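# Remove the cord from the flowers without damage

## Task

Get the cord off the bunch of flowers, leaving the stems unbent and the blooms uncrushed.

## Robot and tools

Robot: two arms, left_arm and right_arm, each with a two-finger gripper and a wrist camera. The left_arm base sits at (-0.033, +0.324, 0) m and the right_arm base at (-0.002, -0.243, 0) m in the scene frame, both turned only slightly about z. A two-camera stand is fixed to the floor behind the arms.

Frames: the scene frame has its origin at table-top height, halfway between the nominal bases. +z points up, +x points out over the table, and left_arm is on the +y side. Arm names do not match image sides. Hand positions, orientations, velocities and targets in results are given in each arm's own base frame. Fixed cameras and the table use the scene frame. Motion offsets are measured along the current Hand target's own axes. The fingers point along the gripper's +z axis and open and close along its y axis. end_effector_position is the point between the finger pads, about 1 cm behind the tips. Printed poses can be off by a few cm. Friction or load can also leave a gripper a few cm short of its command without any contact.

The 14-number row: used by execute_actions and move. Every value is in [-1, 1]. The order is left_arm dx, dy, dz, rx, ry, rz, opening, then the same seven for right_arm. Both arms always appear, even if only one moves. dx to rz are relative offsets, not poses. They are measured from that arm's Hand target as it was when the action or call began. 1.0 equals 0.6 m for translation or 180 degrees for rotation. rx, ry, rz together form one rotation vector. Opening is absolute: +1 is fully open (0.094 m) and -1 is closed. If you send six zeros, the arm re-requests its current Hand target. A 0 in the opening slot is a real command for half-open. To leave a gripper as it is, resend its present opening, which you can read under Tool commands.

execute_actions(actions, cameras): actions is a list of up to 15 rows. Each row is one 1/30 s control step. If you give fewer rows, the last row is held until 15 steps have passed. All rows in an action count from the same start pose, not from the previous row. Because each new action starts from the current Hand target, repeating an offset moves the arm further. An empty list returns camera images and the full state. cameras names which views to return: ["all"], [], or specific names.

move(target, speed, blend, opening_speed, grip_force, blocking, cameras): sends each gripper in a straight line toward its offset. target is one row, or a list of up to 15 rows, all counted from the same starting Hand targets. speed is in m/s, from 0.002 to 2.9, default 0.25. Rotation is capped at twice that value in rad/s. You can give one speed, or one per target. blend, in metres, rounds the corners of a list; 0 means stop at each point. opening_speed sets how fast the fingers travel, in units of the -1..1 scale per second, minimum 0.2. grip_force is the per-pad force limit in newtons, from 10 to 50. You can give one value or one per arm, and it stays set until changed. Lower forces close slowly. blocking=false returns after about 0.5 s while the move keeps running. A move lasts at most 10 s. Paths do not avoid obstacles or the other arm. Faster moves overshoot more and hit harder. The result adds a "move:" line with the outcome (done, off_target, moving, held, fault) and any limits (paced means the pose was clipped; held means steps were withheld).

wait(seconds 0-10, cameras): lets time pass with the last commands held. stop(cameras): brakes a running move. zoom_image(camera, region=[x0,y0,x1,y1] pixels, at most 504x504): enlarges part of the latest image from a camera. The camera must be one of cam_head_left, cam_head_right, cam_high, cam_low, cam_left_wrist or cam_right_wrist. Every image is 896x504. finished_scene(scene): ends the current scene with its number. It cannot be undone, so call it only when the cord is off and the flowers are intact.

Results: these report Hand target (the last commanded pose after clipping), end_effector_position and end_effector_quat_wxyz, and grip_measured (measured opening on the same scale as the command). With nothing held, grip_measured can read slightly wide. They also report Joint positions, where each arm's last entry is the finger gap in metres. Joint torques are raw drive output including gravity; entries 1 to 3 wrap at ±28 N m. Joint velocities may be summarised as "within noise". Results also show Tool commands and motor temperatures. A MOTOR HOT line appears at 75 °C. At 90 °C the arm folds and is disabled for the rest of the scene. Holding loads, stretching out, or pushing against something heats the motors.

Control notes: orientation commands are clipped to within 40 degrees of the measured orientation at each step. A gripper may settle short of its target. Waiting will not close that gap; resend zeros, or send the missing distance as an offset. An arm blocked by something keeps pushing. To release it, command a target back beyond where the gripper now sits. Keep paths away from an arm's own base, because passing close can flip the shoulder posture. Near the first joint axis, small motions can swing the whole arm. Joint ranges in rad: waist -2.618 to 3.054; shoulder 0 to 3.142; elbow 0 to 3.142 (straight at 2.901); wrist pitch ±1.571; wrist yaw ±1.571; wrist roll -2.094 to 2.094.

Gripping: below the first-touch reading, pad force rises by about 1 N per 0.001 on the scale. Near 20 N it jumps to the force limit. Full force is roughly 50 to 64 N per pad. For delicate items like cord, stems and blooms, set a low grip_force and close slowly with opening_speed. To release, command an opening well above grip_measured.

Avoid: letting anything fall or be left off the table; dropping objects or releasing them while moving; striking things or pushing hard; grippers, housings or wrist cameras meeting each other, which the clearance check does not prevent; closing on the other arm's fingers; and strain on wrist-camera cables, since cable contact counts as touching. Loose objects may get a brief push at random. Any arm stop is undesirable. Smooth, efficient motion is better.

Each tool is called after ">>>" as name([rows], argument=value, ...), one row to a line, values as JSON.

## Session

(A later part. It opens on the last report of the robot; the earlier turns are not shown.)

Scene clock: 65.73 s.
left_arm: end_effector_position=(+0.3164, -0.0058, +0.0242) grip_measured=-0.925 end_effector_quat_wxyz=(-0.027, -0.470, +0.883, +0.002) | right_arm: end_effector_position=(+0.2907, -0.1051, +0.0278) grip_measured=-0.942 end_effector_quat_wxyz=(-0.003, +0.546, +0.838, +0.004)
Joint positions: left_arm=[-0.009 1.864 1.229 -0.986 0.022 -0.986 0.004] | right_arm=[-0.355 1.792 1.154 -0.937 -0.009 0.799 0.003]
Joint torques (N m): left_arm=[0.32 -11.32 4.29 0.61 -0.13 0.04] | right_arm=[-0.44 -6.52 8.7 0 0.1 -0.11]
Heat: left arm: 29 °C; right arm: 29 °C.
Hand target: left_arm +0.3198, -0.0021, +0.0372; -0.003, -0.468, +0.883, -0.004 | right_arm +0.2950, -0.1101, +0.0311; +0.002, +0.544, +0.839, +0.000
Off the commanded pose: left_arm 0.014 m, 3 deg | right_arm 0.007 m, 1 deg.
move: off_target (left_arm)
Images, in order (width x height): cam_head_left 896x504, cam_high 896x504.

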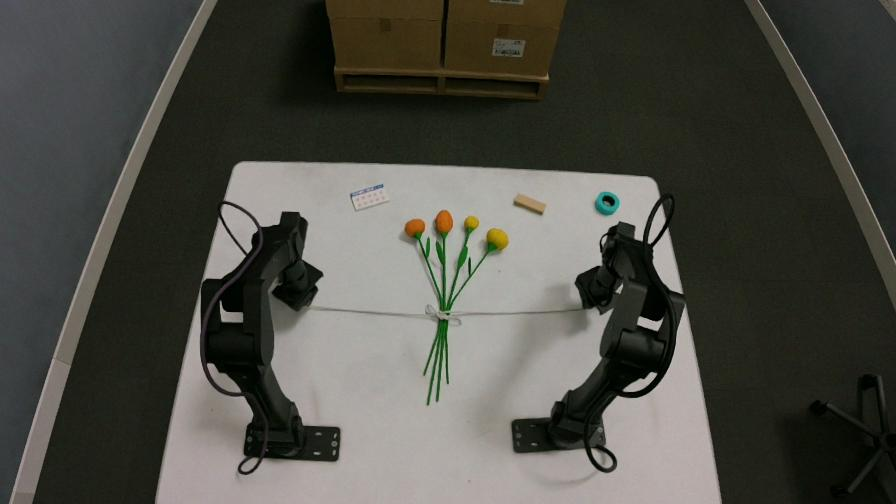

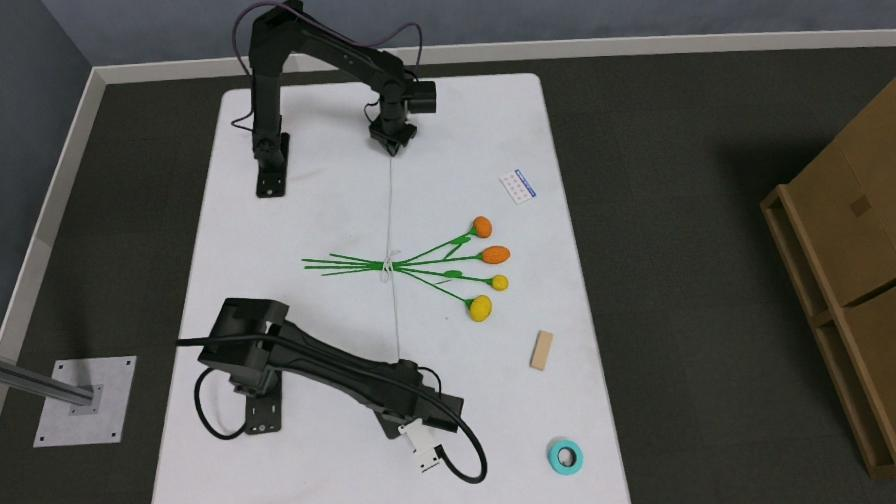

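>>> move(target=[-0.083,0.091,0,0,0,0,-1,-0.11,-0.046,0,0,0,0,-1], speed=0.05, cameras=["cam_head_left","cam_high"])

>>> zoom_image(camera="cam_head_left", region=[340, 250, 540, 362])

Scene clock: 70.00 s.
left_arm: end_effector_position=(+0.2981, +0.0656, +0.0243) grip_measured=-0.925 end_effector_quat_wxyz=(-0.031, -0.470, +0.882, -0.001) | right_arm: end_effector_position=(+0.2935, -0.1759, +0.0284) grip_measured=-0.942 end_effector_quat_wxyz=(-0.003, +0.546, +0.838, +0.004)
Joint positions: left_arm=[0.224 1.832 1.188 -0.985 0.019 -0.754 0.004] | right_arm=[-0.548 1.908 1.308 -0.976 -0.009 0.607 0.003]
Joint torques (N m): left_arm=[0.23 -10.97 4.27 0.68 -0.1 -0.01] | right_arm=[-0.42 -7.36 8.79 0 0.09 -0.12]
Heat: left arm: 29 °C; right arm: 29 °C.
Hand target: left_arm +0.3026, +0.0697, +0.0366; -0.002, -0.468, +0.884, -0.003 | right_arm +0.2968, -0.1816, +0.0312; +0.002, +0.544, +0.839, +0.000
Off the commanded pose: left_arm 0.014 m, 3 deg | right_arm 0.007 m, 1 deg.
move: off_target (left_arm)
Images, in order (width x height): cam_head_left 896x504, cam_high 896x504.

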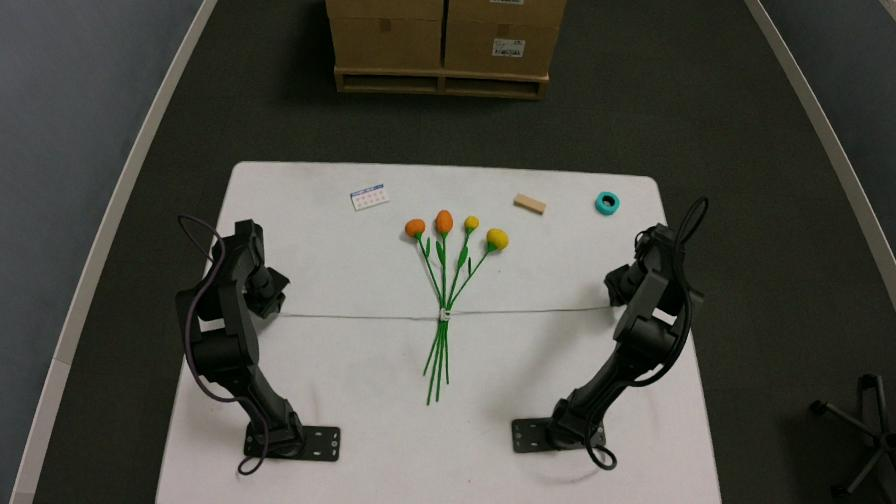

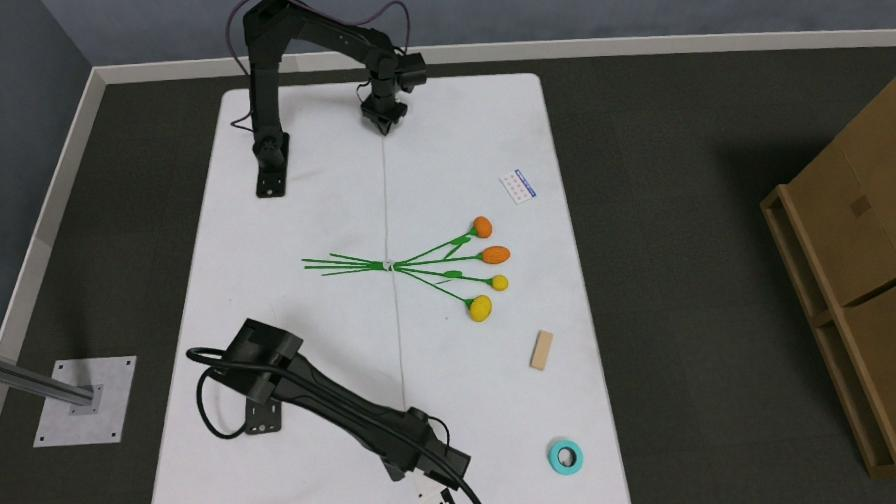

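Scaled by 2.520 from the camera's 896x504 image, which has a finer 1280x720 frame.

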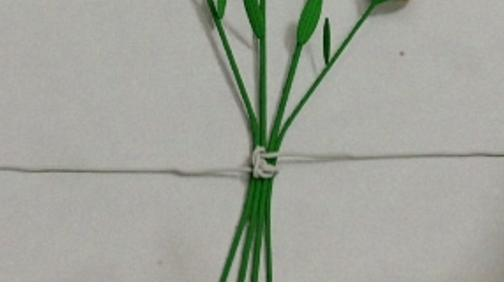

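>>> move(target=[-0.036,0.036,0,0,0,0,-1,-0.044,-0.021,0,0,0,0,-1], speed=0.05, cameras=["cam_head_left","cam_low"])

>>> zoom_image(camera="cam_head_left", region=[390, 280, 490, 336])

>>> zoom_image(camera="cam_low", region=[270, 220, 450, 320])

Scene clock: 73.57 s.
left_arm: end_effector_position=(+0.2902, +0.0946, +0.0243) grip_measured=-0.925 end_effector_quat_wxyz=(-0.031, -0.470, +0.882, -0.004) | right_arm: end_effector_position=(+0.2933, -0.2050, +0.0286) grip_measured=-0.942 end_effector_quat_wxyz=(-0.002, +0.546, +0.838, +0.004)
Joint positions: left_arm=[0.322 1.832 1.188 -0.985 0.017 -0.656 0.004] | right_arm=[-0.617 1.964 1.387 -0.998 -0.009 0.537 0.003]
Joint torques (N m): left_arm=[0.31 -10.25 5.07 0.66 -0.09 0.03] | right_arm=[-0.42 -7.82 8.91 0.01 0.08 -0.13]
Heat: left arm: 30 °C; right arm: 29 °C.
Hand target: left_arm +0.2969, +0.0998, +0.0363; -0.002, -0.468, +0.884, -0.003 | right_arm +0.2960, -0.2109, +0.0312; +0.001, +0.544, +0.839, +0.000
Off the commanded pose: left_arm 0.015 m, 3 deg | right_arm 0.007 m, 1 deg.
move: off_target (left_arm)
Images, in order (width x height): cam_head_left 896x504, cam_low 896x504.

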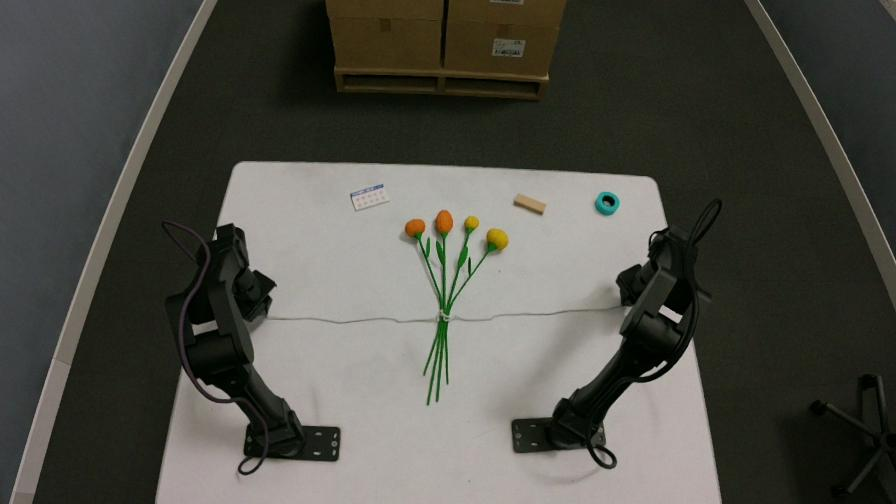

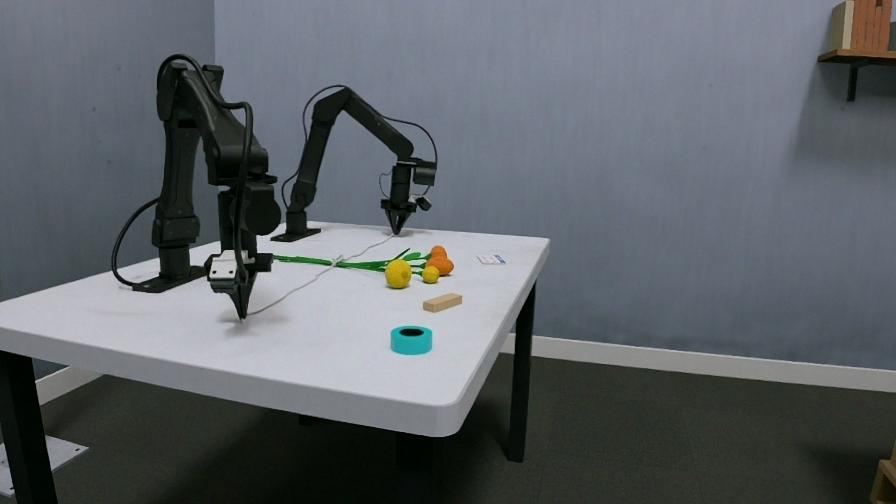

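Scaled by 5.040 from the camera's 896x504 image, which has a finer 1280x720 frame.

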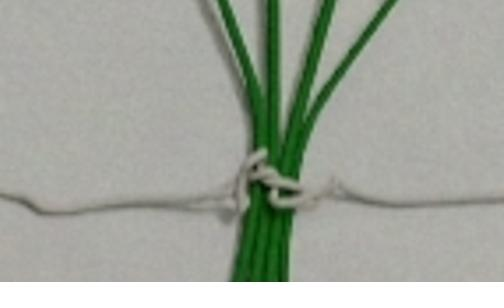

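Scaled by 2.800 from the camera's 896x504 image, which has a finer 1280x720 frame.

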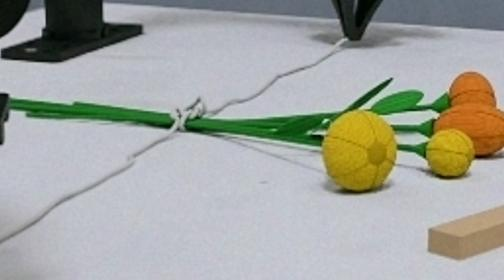

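>>> move([
  [0,0,0.012,0,0,0,-0.3,0,0,0,0,0,0,-1],
  [0,0,0.012,0,0,0,-0.3,0,0,0,0,0,0,-1],
  [0,0,-0.12,0,0,0,-0.3,-0.12,-0.057,0,0,0,0,-1],
], speed=0.06, cameras=["cam_head_left","cam_low"])

>>> zoom_image(camera="cam_head_left", region=[390, 280, 490, 336])

Scene clock: 82.73 s.
left_arm: end_effector_position=(+0.2919, +0.0951, +0.0879) grip_measured=-0.302 end_effector_quat_wxyz=(-0.033, -0.469, +0.883, -0.003) | right_arm: end_effector_position=(+0.2925, -0.2844, +0.0295) grip_measured=-0.942 end_effector_quat_wxyz=(-0.002, +0.546, +0.838, +0.005)
Joint positions: left_arm=[0.322 1.777 1.381 -1.239 0.017 -0.654 0.033] | right_arm=[-0.778 2.149 1.671 -1.097 -0.009 0.378 0.003]
Joint torques (N m): left_arm=[0.44 -10.44 7.3 0.41 -0.1 0.02] | right_arm=[-0.38 -9.14 9.14 0.02 0.07 -0.13]
Heat: left arm: 32 °C; right arm: 29 °C.
Hand target: left_arm +0.2968, +0.1004, +0.1083; -0.003, -0.468, +0.884, -0.003 | right_arm +0.2943, -0.2906, +0.0314; +0.002, +0.544, +0.839, +0.000
Off the commanded pose: left_arm 0.022 m, 4 deg | right_arm 0.007 m, 1 deg.
move: off_target (left_arm)
Images, in order (width x height): cam_head_left 896x504, cam_low 896x504.

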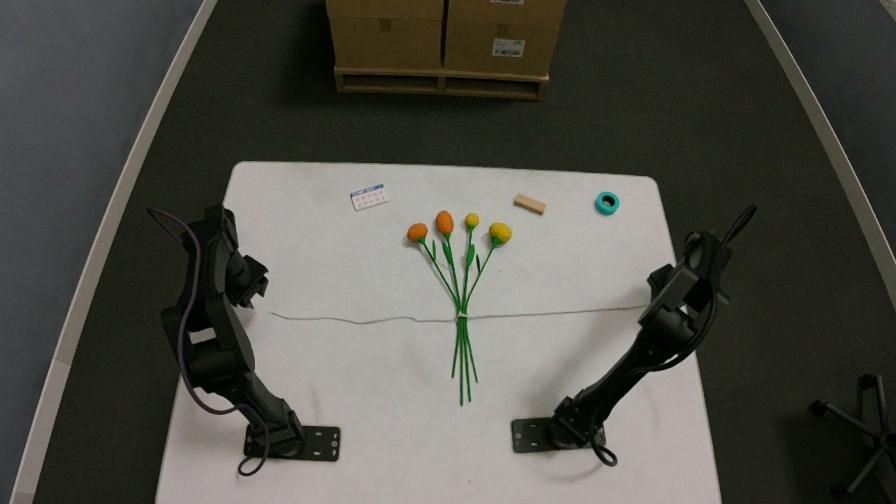

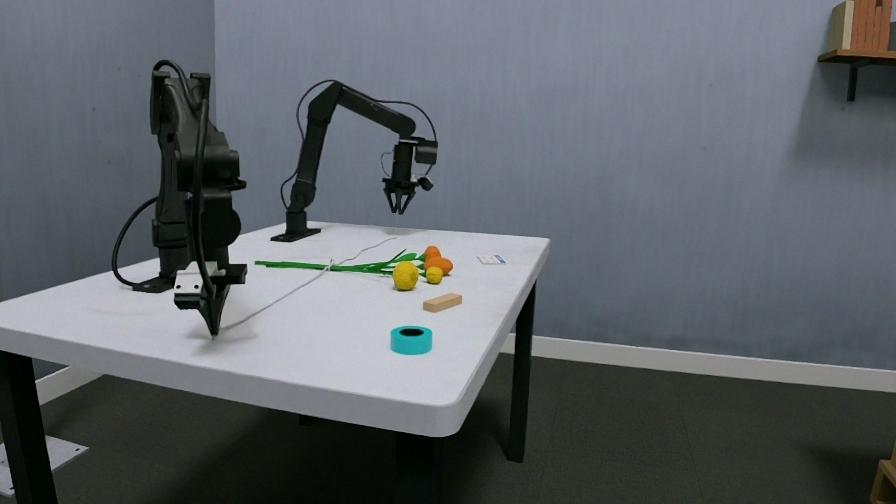

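Scaled by 5.040 from the camera's 896x504 image, which has a finer 1280x720 frame.

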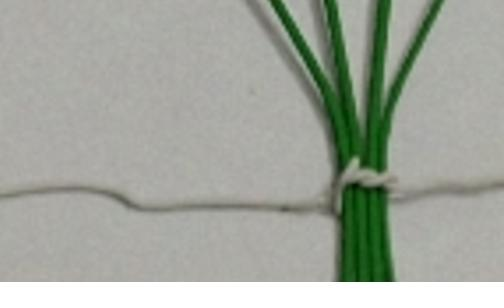

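>>> move(target=[0.68,-0.422,-0.03,0,0,0.311,0.3,0,0,0,0,0,0,-1], cameras=["cam_left_wrist","cam_head_left"])

Scene clock: 94.23 s.
left_arm: end_effector_position=(+0.2726, -0.3799, +0.1340) grip_measured=+0.298 end_effector_quat_wxyz=(+0.017, +0.000, +0.999, -0.038) | right_arm: end_effector_position=(+0.2925, -0.2844, +0.0295) grip_measured=-0.942 end_effector_quat_wxyz=(-0.002, +0.546, +0.838, +0.005)
Joint positions: left_arm=[-0.944 2.362 2.442 -1.569 0.017 -0.944 0.061] | right_arm=[-0.778 2.149 1.671 -1.097 -0.009 0.377 0.003]
Joint torques (N m): left_arm=[0.5 -9.87 7.36 0.59 -0.09 0.04] | right_arm=[-0.38 -9.14 9.18 0.01 0.08 -0.12]
Heat: left arm: 32 °C; right arm: 29 °C.
Hand target: left_arm +0.2775, -0.3793, +0.1304; -0.001, +0.001, +1.000, -0.004 | right_arm +0.2943, -0.2907, +0.0314; +0.002, +0.544, +0.839, +0.000
Off the commanded pose: left_arm 0.006 m, 4 deg | right_arm 0.007 m, 1 deg.
joint sent to its limit (left arm) — joint 4 (wrist pitch), lower limit. The joint targets are off in orientation, not in position.
move: off_target (left_arm)
Images, in order (width x height): cam_head_left 896x504, cam_left_wrist 896x504.

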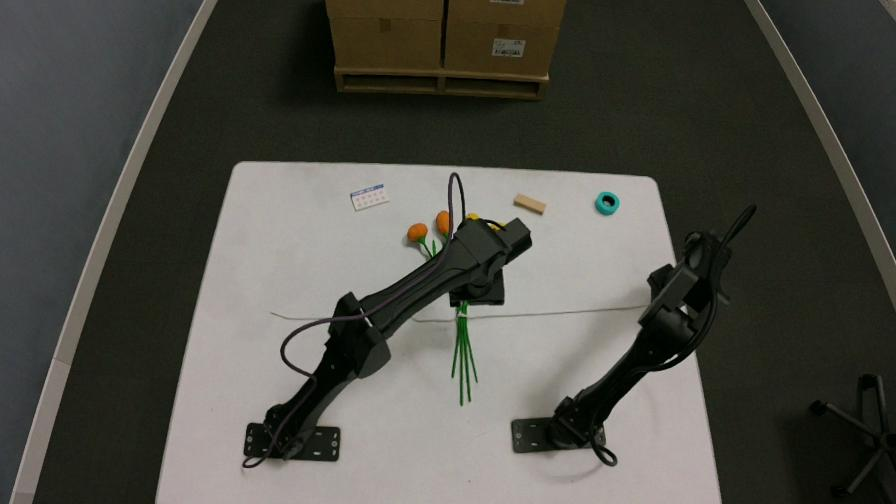

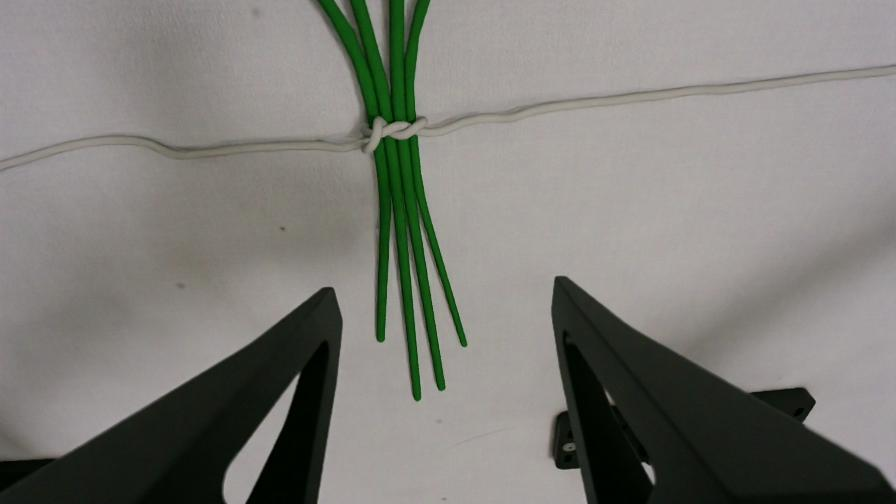

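>>> move([
  [0.008,0.045,0.0,0,0,0,0.3,0,0,0,0,0,0,-1],
  [0.008,0.045,0.158,0,0,0,0.3,0,0,0,0,0,0,-1],
], speed=0.12, cameras=["cam_left_wrist","cam_low"])

Scene clock: 99.83 s.
left_arm: end_effector_position=(+0.2651, -0.3483, +0.0206) grip_measured=+0.298 end_effector_quat_wxyz=(-0.026, +0.000, +1.000, +0.017) | right_arm: end_effector_position=(+0.2925, -0.2844, +0.0295) grip_measured=-0.942 end_effector_quat_wxyz=(-0.002, +0.546, +0.838, +0.005)
Joint positions: left_arm=[-0.914 2.338 1.946 -1.238 0.02 -0.915 0.061] | right_arm=[-0.778 2.149 1.671 -1.097 -0.009 0.377 0.003]
Joint torques (N m): left_arm=[0.13 -14.75 4.19 0.85 -0.12 0.01] | right_arm=[-0.4 -9.16 9.14 0.02 0.08 -0.13]
Heat: left arm: 32 °C; right arm: 29 °C.
Hand target: left_arm +0.2727, -0.3531, +0.0355; -0.001, +0.001, +1.000, -0.004 | right_arm +0.2943, -0.2907, +0.0314; +0.002, +0.544, +0.839, +0.000
Off the commanded pose: left_arm 0.017 m, 4 deg | right_arm 0.007 m, 1 deg.
move: off_target (left_arm)
Images, in order (width x height): cam_low 896x504, cam_left_wrist 896x504.

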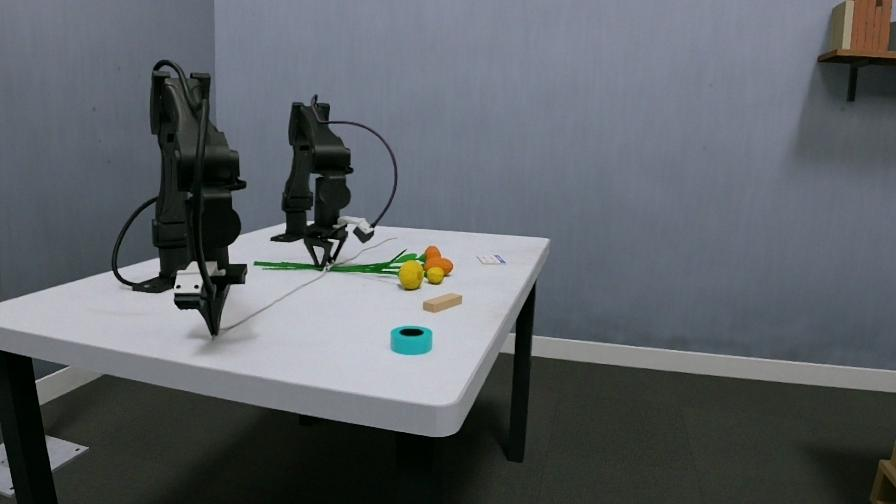

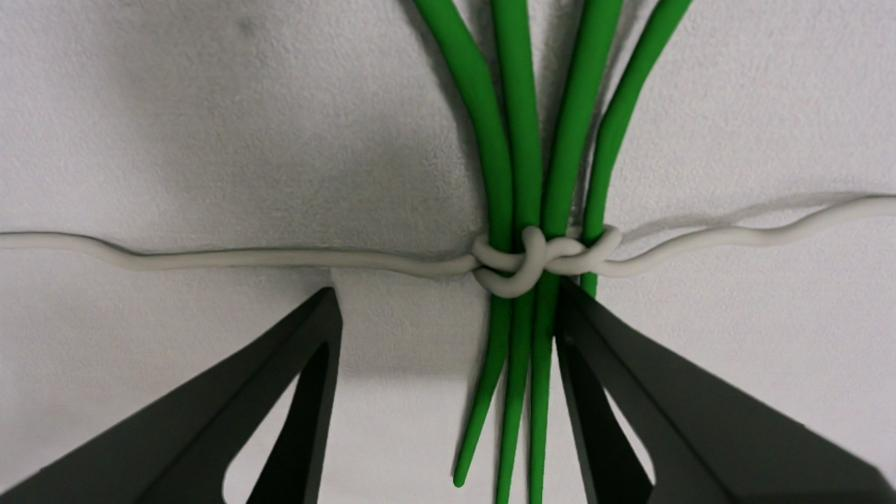

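>>> move([
  [0,0,-0.07,0,0,0,0.3,0,0,0,0,0,0,-1],
  [0.018,-0.047,-0.07,0,0,0,0.3,0,0,0,0,0,0,-1],
  [0.018,-0.047,0.0,0,0,0,0.3,0,0,0,0,0,0,-1],
], speed=0.12, cameras=["cam_left_wrist"])

Scene clock: 105.13 s.
left_arm: end_effector_position=(+0.2577, -0.3826, +0.0474) grip_measured=+0.298 end_effector_quat_wxyz=(-0.002, +0.006, +1.000, -0.013) | right_arm: end_effector_position=(+0.2925, -0.2844, +0.0295) grip_measured=-0.942 end_effector_quat_wxyz=(-0.002, +0.546, +0.838, +0.005)
Joint positions: left_arm=[-0.974 2.345 2.067 -1.273 0.017 -0.962 0.061] | right_arm=[-0.778 2.149 1.671 -1.097 -0.009 0.377 0.003]
Joint torques (N m): left_arm=[0.4 -10 5.12 0.77 -0.09 -0.1] | right_arm=[-0.39 -9.11 9.14 0.03 0.07 -0.12]
Motor temperatures (°C): left_arm=[24 34 30 23 23 24 23] | right_arm=[26 29 29 26 25 25 27]
Heat: left arm: 34 °C; right arm: 29 °C.
Hand target: left_arm +0.2617, -0.3812, +0.0357; -0.001, +0.001, +1.000, -0.004 | right_arm +0.2943, -0.2907, +0.0314; +0.002, +0.544, +0.839, +0.000
Off the commanded pose: left_arm 0.013 m, 1 deg | right_arm 0.007 m, 1 deg.
move: off_target (left_arm)
Images, in order (width x height): cam_left_wrist 896x504.

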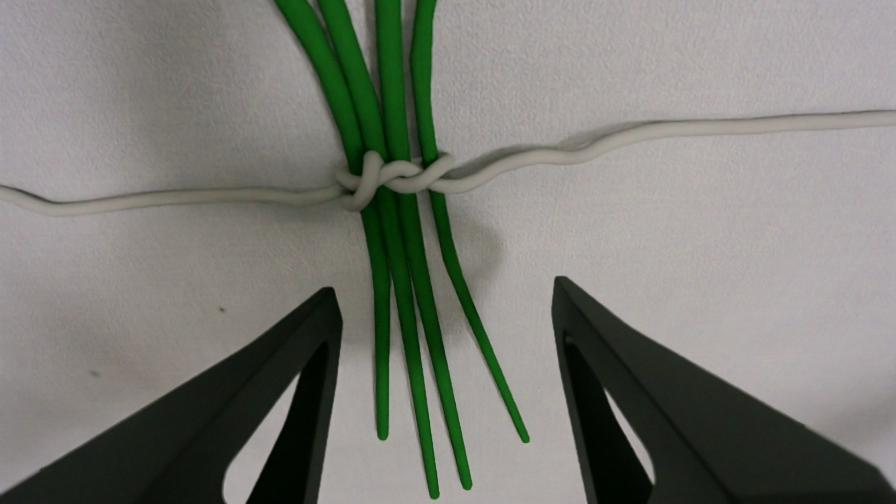

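>>> move([
  [0,0.01,0.0,0,0,0,0.3,0,0,0,0,0,0,-1],
  [0,0.01,0.008,0,0,0,-0.3,0,0,0,0,0,0,-1],
], speed=0.08, opening_speed=0.8, cameras=["cam_left_wrist"])

Scene clock: 110.27 s.
left_arm: end_effector_position=(+0.2572, -0.3770, +0.0343) grip_measured=-0.298 end_effector_quat_wxyz=(-0.006, +0.003, +1.000, -0.006) | right_arm: end_effector_position=(+0.2925, -0.2844, +0.0295) grip_measured=-0.942 end_effector_quat_wxyz=(-0.002, +0.546, +0.838, +0.005)
Joint positions: left_arm=[-0.967 2.345 2.015 -1.238 0.017 -0.962 0.033] | right_arm=[-0.778 2.149 1.671 -1.097 -0.009 0.377 0.003]
Joint torques (N m): left_arm=[0.51 -11.38 4.79 0.76 -0.11 -0.02] | right_arm=[-0.39 -9.11 9.17 0.02 0.07 -0.11]
Heat: left arm: 33 °C; right arm: 29 °C.
Hand target: left_arm +0.2618, -0.3753, +0.0308; -0.001, +0.001, +1.000, -0.004 | right_arm +0.2943, -0.2907, +0.0314; +0.002, +0.544, +0.839, +0.000
Off the commanded pose: left_arm 0.006 m, 1 deg | right_arm 0.007 m, 1 deg.
move: done
Images, in order (width x height): cam_left_wrist 896x504.

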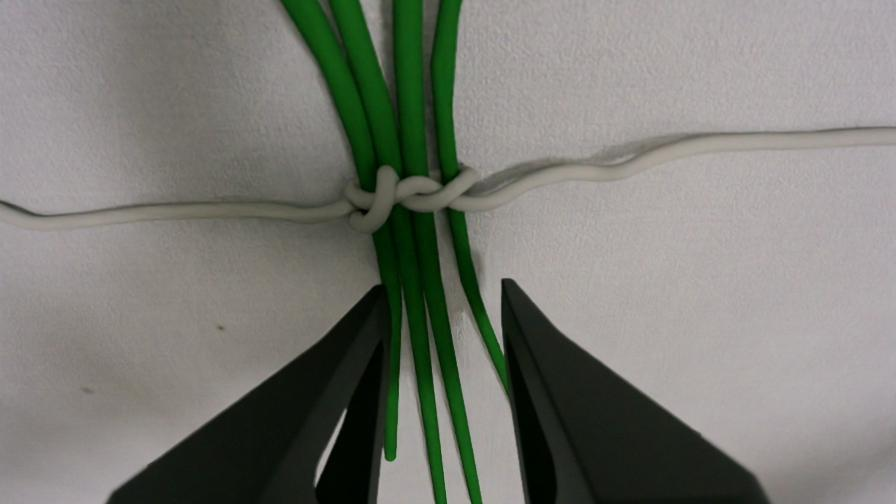

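>>> move([
  [-0.003,0.006,0.0,0,0,0,0,0,0,0,0,0,0,-1],
  [-0.003,0.006,0.024,0,0,0,0,0,0,0,0,0,0,-1],
], speed=0.08, cameras=["cam_left_wrist"])

Scene clock: 114.20 s.
left_arm: end_effector_position=(+0.2593, -0.3736, +0.0203) grip_measured=-0.002 end_effector_quat_wxyz=(-0.006, +0.001, +1.000, -0.006) | right_arm: end_effector_position=(+0.2925, -0.2844, +0.0295) grip_measured=-0.942 end_effector_quat_wxyz=(-0.002, +0.546, +0.838, +0.005)
Joint positions: left_arm=[-0.959 2.345 1.959 -1.181 0.017 -0.957 0.047] | right_arm=[-0.778 2.149 1.671 -1.097 -0.009 0.377 0.003]
Joint torques (N m): left_arm=[0.42 -11.33 4.72 0.74 -0.09 0.02] | right_arm=[-0.39 -9.16 9.16 0.02 0.08 -0.11]
Heat: left arm: 33 °C; right arm: 29 °C.
Hand target: left_arm +0.2636, -0.3719, +0.0164; -0.001, +0.001, +1.000, -0.004 | right_arm +0.2943, -0.2907, +0.0314; +0.002, +0.544, +0.839, +0.000
Off the commanded pose: left_arm 0.006 m, 1 deg | right_arm 0.007 m, 1 deg.
move: done
Images, in order (width x height): cam_left_wrist 896x504.

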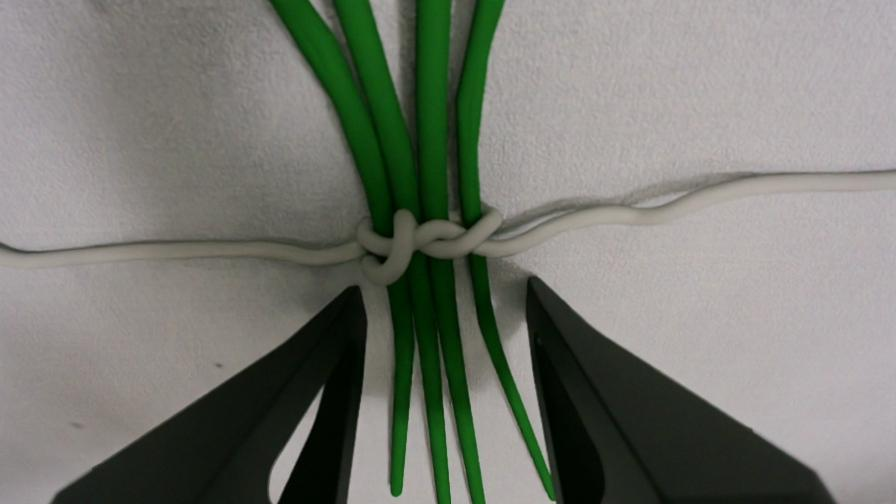

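>>> move([
  [0,0,0,0,0,0,-0.3,0,0,0,0,0,0,-1],
  [0,0,0,0,0,0,-0.3,-0.076,-0.034,0,0,0,0,-1],
], speed=0.05, cameras=["cam_left_wrist","cam_head_left"])

Scene clock: 120.87 s.
left_arm: end_effector_position=(+0.2615, -0.3769, +0.0203) grip_measured=-0.298 end_effector_quat_wxyz=(-0.002, +0.001, +1.000, -0.013) | right_arm: end_effector_position=(+0.2940, -0.3334, +0.0301) grip_measured=-0.942 end_effector_quat_wxyz=(-0.002, +0.545, +0.838, +0.005)
Joint positions: left_arm=[-0.959 2.345 1.959 -1.166 0.018 -0.957 0.033] | right_arm=[-0.854 2.303 1.927 -1.201 -0.009 0.299 0.003]
Joint torques (N m): left_arm=[0.42 -11.34 4.78 0.63 -0.1 0.01] | right_arm=[-0.65 -10.13 9.29 0.05 0.07 -0.12]
Heat: left arm: 32 °C; right arm: 30 °C.
Hand target: left_arm +0.2636, -0.3719, +0.0164; +0.000, +0.001, +1.000, -0.004 | right_arm +0.2944, -0.3405, +0.0315; +0.002, +0.544, +0.839, +0.000
Off the commanded pose: left_arm 0.007 m, 1 deg | right_arm 0.007 m, 1 deg.
move: done
Images, in order (width x height): cam_head_left 896x504, cam_left_wrist 896x504.

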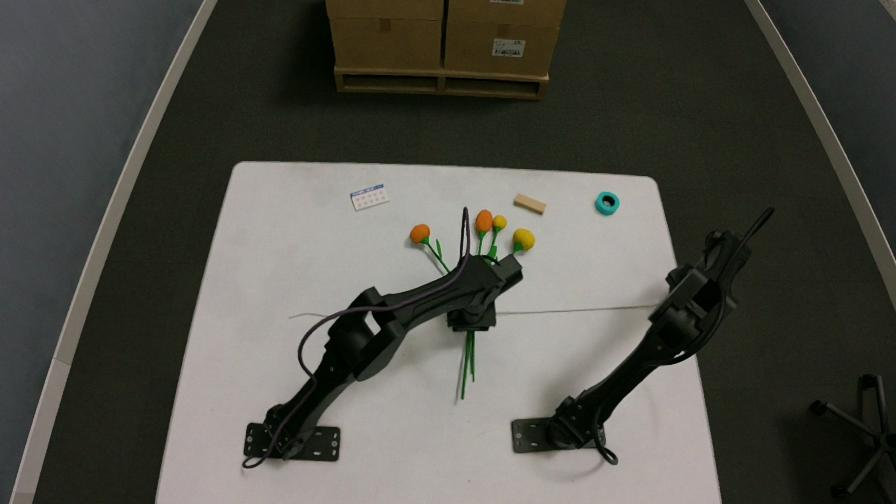

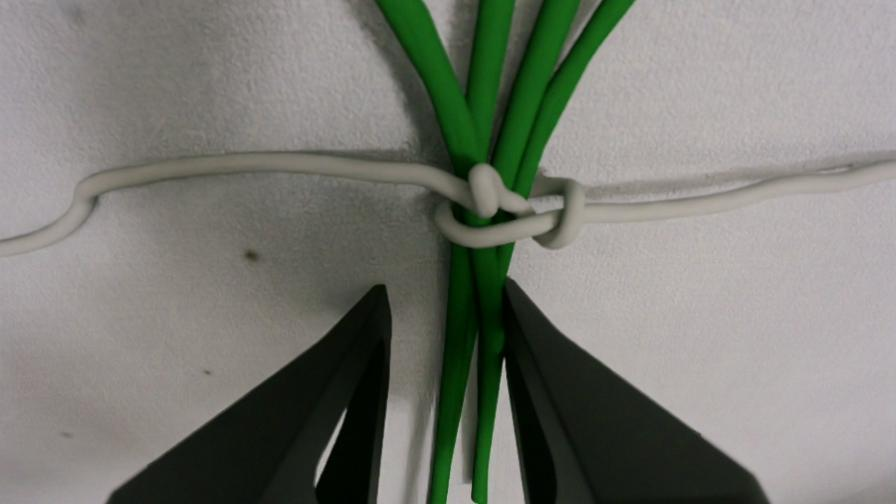

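>>> move([
  [0,0,0,0,0,0,-0.3,0,0,0,0,0,0,-0.3],
  [0,0,0,0,0,0,-0.3,0,0,0,0,0,0,-0.2],
  [0,0,0,0,0,0,-0.3,0,0,-0.09,0,0,0,-0.2],
  [0,0,0,0,0,0,-0.3,0.524,0.216,-0.07,0,0,0,0],
], speed=0.15, cameras=["cam_right_wrist","cam_left_wrist"])

Scene clock: 131.63 s.
left_arm: end_effector_position=(+0.2615, -0.3769, +0.0203) grip_measured=-0.298 end_effector_quat_wxyz=(-0.002, +0.001, +1.000, -0.013) | right_arm: end_effector_position=(+0.2814, +0.0013, +0.0665) grip_measured=-0.002 end_effector_quat_wxyz=(-0.017, +0.539, +0.842, -0.005)
Joint positions: left_arm=[-0.959 2.345 1.959 -1.166 0.018 -0.957 0.033] | right_arm=[-0.005 1.67 1.171 -1.105 -0.01 1.134 0.047]
Joint torques (N m): left_arm=[0.46 -11.34 4.71 0.64 -0.11 0.03] | right_arm=[0.12 -8.66 6 0.18 0.11 0.11]
Heat: left arm: 32 °C; right arm: 31 °C.
Hand target: left_arm +0.2636, -0.3719, +0.0164; +0.000, +0.001, +1.000, -0.004 | right_arm +0.2839, -0.0006, +0.0728; +0.001, +0.544, +0.839, +0.000
Off the commanded pose: left_arm 0.007 m, 1 deg | right_arm 0.007 m, 2 deg.
move: done
Images, in order (width x height): cam_left_wrist 896x504, cam_right_wrist 896x504.

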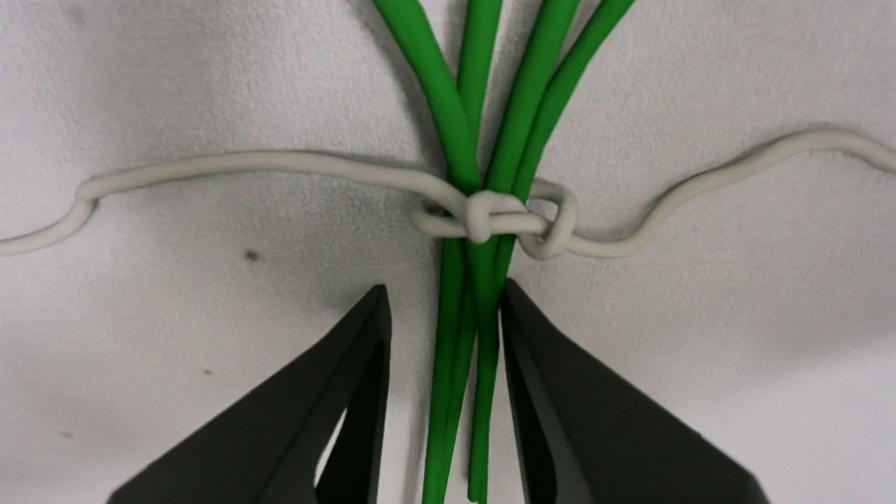

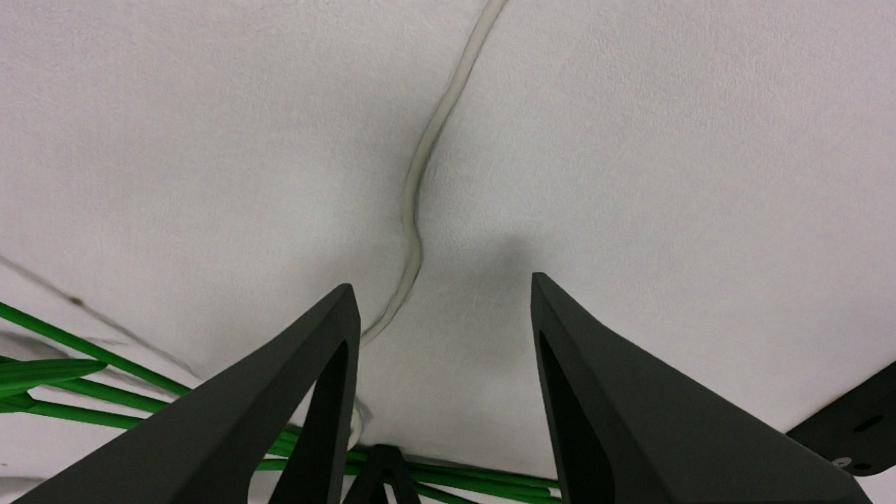

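>>> move([
  [0,0,0,0,0,0,-0.3,0,0.022,0.083,0,0,0,0],
  [0,0,0,0,0,0,-0.3,0,0.022,0.083,0,0,0,-1],
], speed=0.1, opening_speed=0.8, cameras=["cam_right_wrist","cam_left_wrist"])

Scene clock: 136.83 s.
left_arm: end_effector_position=(+0.2615, -0.3769, +0.0203) grip_measured=-0.298 end_effector_quat_wxyz=(-0.002, +0.001, +1.000, -0.013) | right_arm: end_effector_position=(+0.2945, +0.0049, +0.0248) grip_measured=-0.984 end_effector_quat_wxyz=(-0.004, +0.542, +0.841, +0.004)
Joint positions: left_arm=[-0.959 2.345 1.959 -1.166 0.018 -0.957 0.033] | right_arm=[0.007 1.743 1.081 -0.911 -0.01 1.152 0.001]
Joint torques (N m): left_arm=[0.47 -11.33 4.7 0.65 -0.11 0.02] | right_arm=[0.68 -6.37 6 0.24 0.11 0.11]
Heat: left arm: 32 °C; right arm: 31 °C.
Hand target: left_arm +0.2636, -0.3719, +0.0164; +0.000, +0.001, +1.000, -0.004 | right_arm +0.2961, +0.0048, +0.0231; +0.002, +0.544, +0.839, +0.000
Off the commanded pose: left_arm 0.007 m, 1 deg | right_arm 0.002 m, 1 deg.
move: done
Images, in order (width x height): cam_left_wrist 896x504, cam_right_wrist 896x504.

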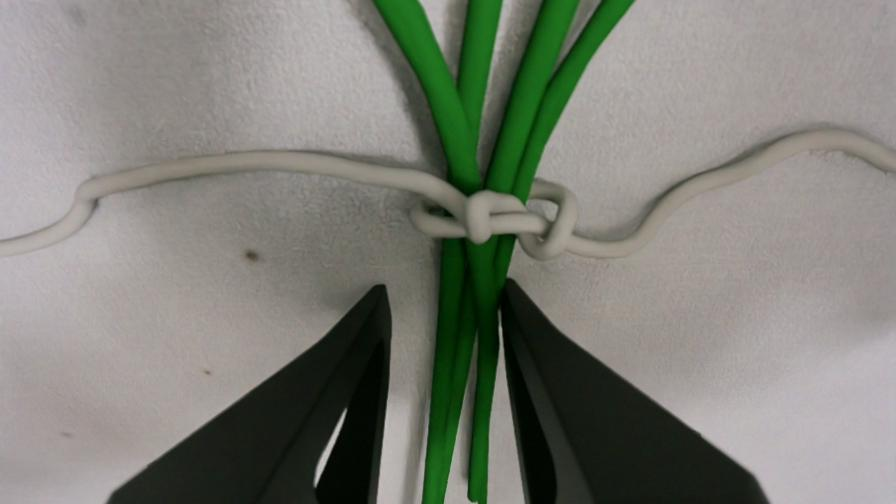

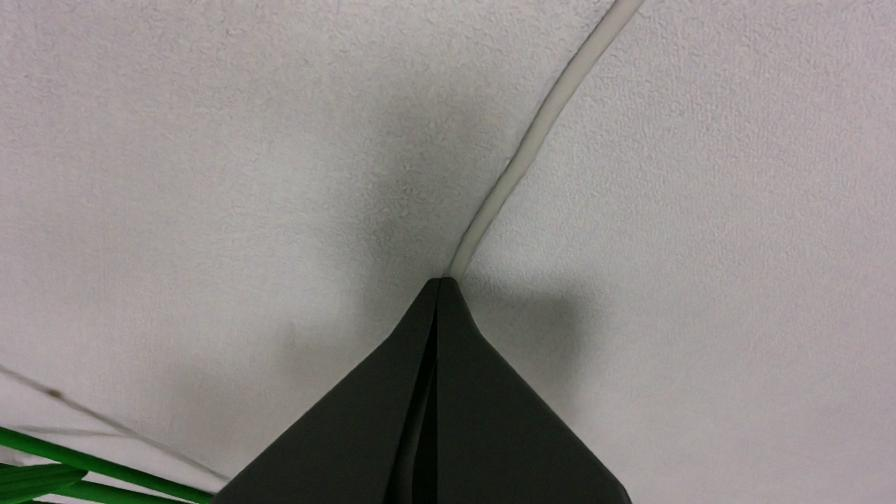

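>>> move([
  [0,0,0,0,0,0,-0.3,0,0,0,0,0,0,-0.4],
  [0,0,0,0,0,0,-0.3,0,0.002,0.02,0,0,0,-0.4],
  [0,0,0,0,0,0,-0.3,0,0.002,0.02,0,0,0,-1],
], speed=0.05, opening_speed=0.6, cameras=["cam_right_wrist"])

Scene clock: 141.87 s.
left_arm: end_effector_position=(+0.2615, -0.3769, +0.0203) grip_measured=-0.298 end_effector_quat_wxyz=(-0.002, +0.001, +1.000, -0.013) | right_arm: end_effector_position=(+0.3001, +0.0050, +0.0169) grip_measured=-0.936 end_effector_quat_wxyz=(+0.004, +0.542, +0.840, +0.009)
Joint positions: left_arm=[-0.959 2.345 1.959 -1.166 0.018 -0.957 0.033] | right_arm=[0.007 1.758 1.065 -0.86 -0.01 1.154 0.003]
Joint torques (N m): left_arm=[0.53 -11.34 4.67 0.63 -0.1 0.01] | right_arm=[0.83 -5.78 5.31 0.23 0.12 0.12]
Heat: left arm: 32 °C; right arm: 31 °C.
Hand target: left_arm +0.2636, -0.3719, +0.0164; +0.000, +0.001, +1.000, -0.004 | right_arm +0.2972, +0.0052, +0.0110; +0.001, +0.544, +0.839, +0.000
Off the commanded pose: left_arm 0.007 m, 1 deg | right_arm 0.007 m, 1 deg.
move: done
Images, in order (width x height): cam_right_wrist 896x504.

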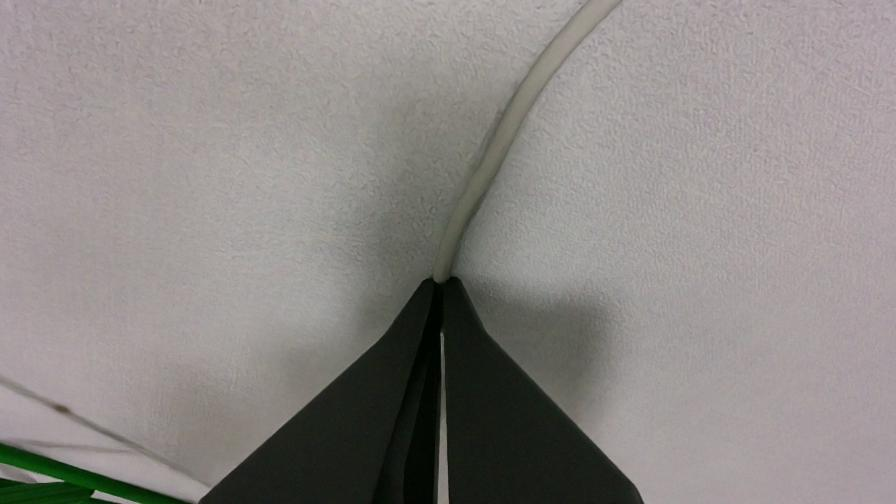

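>>> move([
  [0,0,0,0,0,0,-0.3,-0.15,-0.068,-0.05,0,0,0,-1],
  [0,0,0,0,0,0,-0.3,-0.32,-0.145,-0.12,0,0,0,-1],
], speed=0.06, blend=0.02, cameras=["all"])

Scene clock: 150.13 s.
left_arm: end_effector_position=(+0.2615, -0.3769, +0.0203) grip_measured=-0.298 end_effector_quat_wxyz=(-0.002, +0.001, +1.000, -0.013) | right_arm: end_effector_position=(+0.2938, -0.1981, +0.0798) grip_measured=-0.940 end_effector_quat_wxyz=(-0.004, +0.545, +0.838, +0.007)
Joint positions: left_arm=[-0.959 2.345 1.959 -1.166 0.018 -0.957 0.033] | right_arm=[-0.602 1.908 1.519 -1.191 -0.013 0.55 0.003]
Joint torques (N m): left_arm=[0.43 -11.34 4.67 0.64 -0.12 0.02] | right_arm=[-0.64 -7.64 9.29 0.02 0.12 -0.11]
Heat: left arm: 32 °C; right arm: 31 °C.
Hand target: left_arm +0.2636, -0.3719, +0.0164; +0.000, +0.001, +1.000, -0.004 | right_arm +0.2962, -0.2054, +0.0834; +0.001, +0.543, +0.839, +0.000
Off the commanded pose: left_arm 0.007 m, 1 deg | right_arm 0.009 m, 1 deg.
move: done

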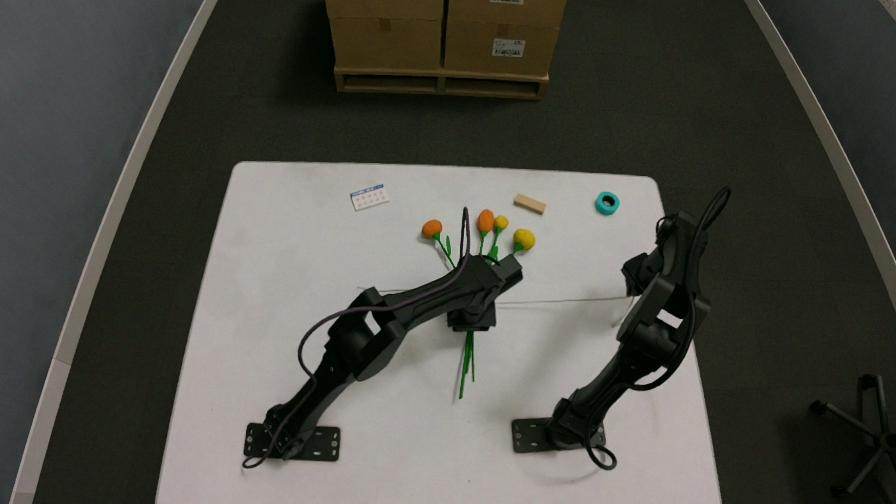

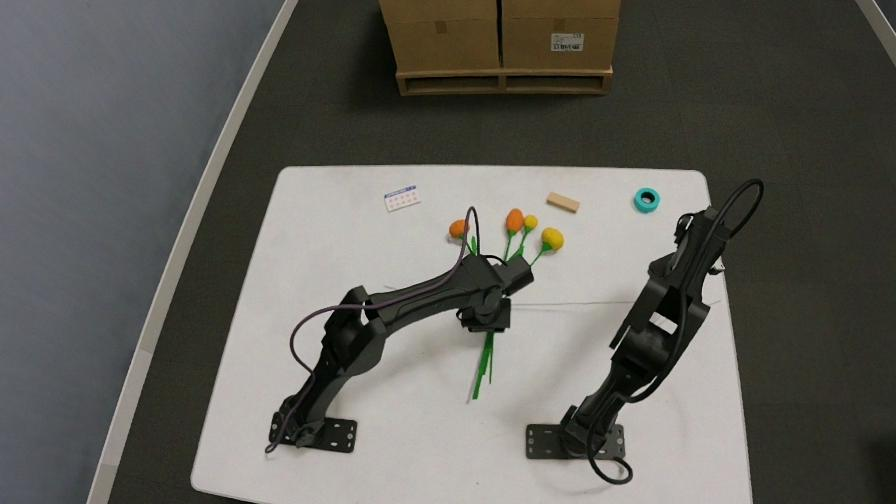

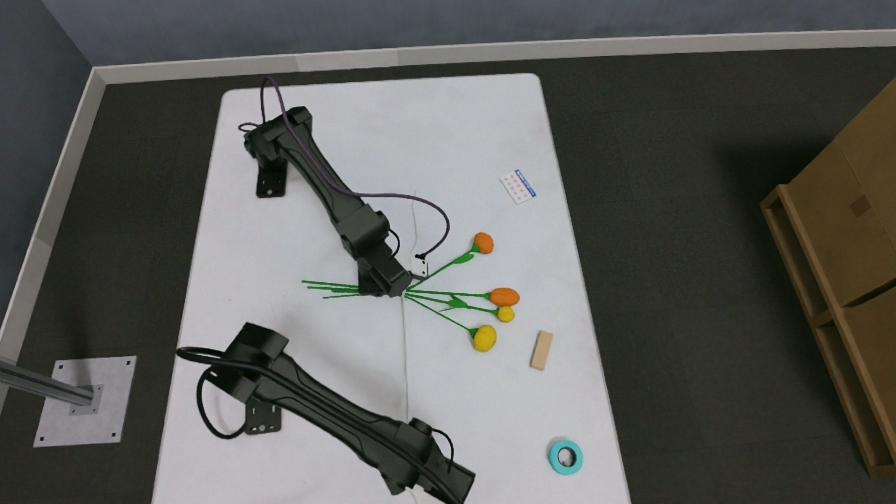

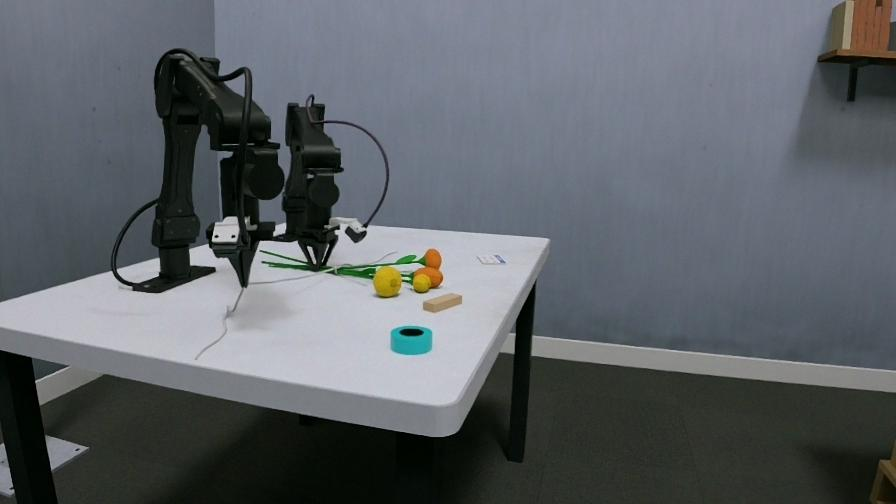

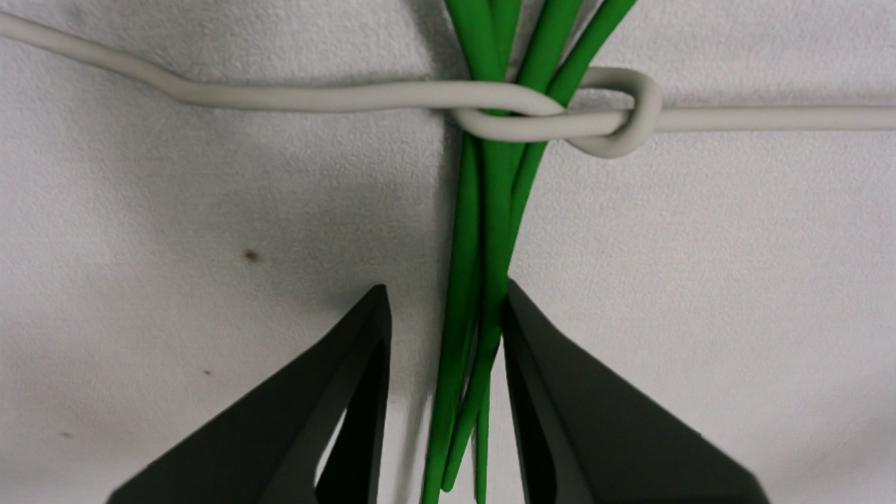

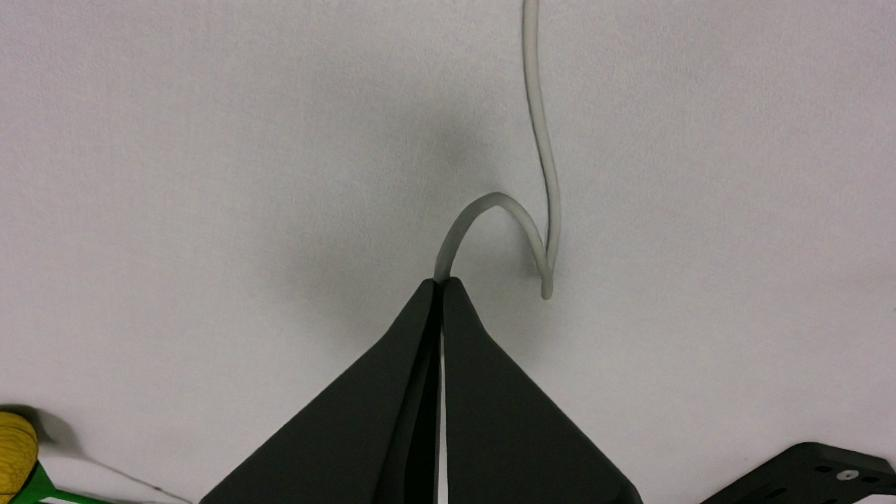

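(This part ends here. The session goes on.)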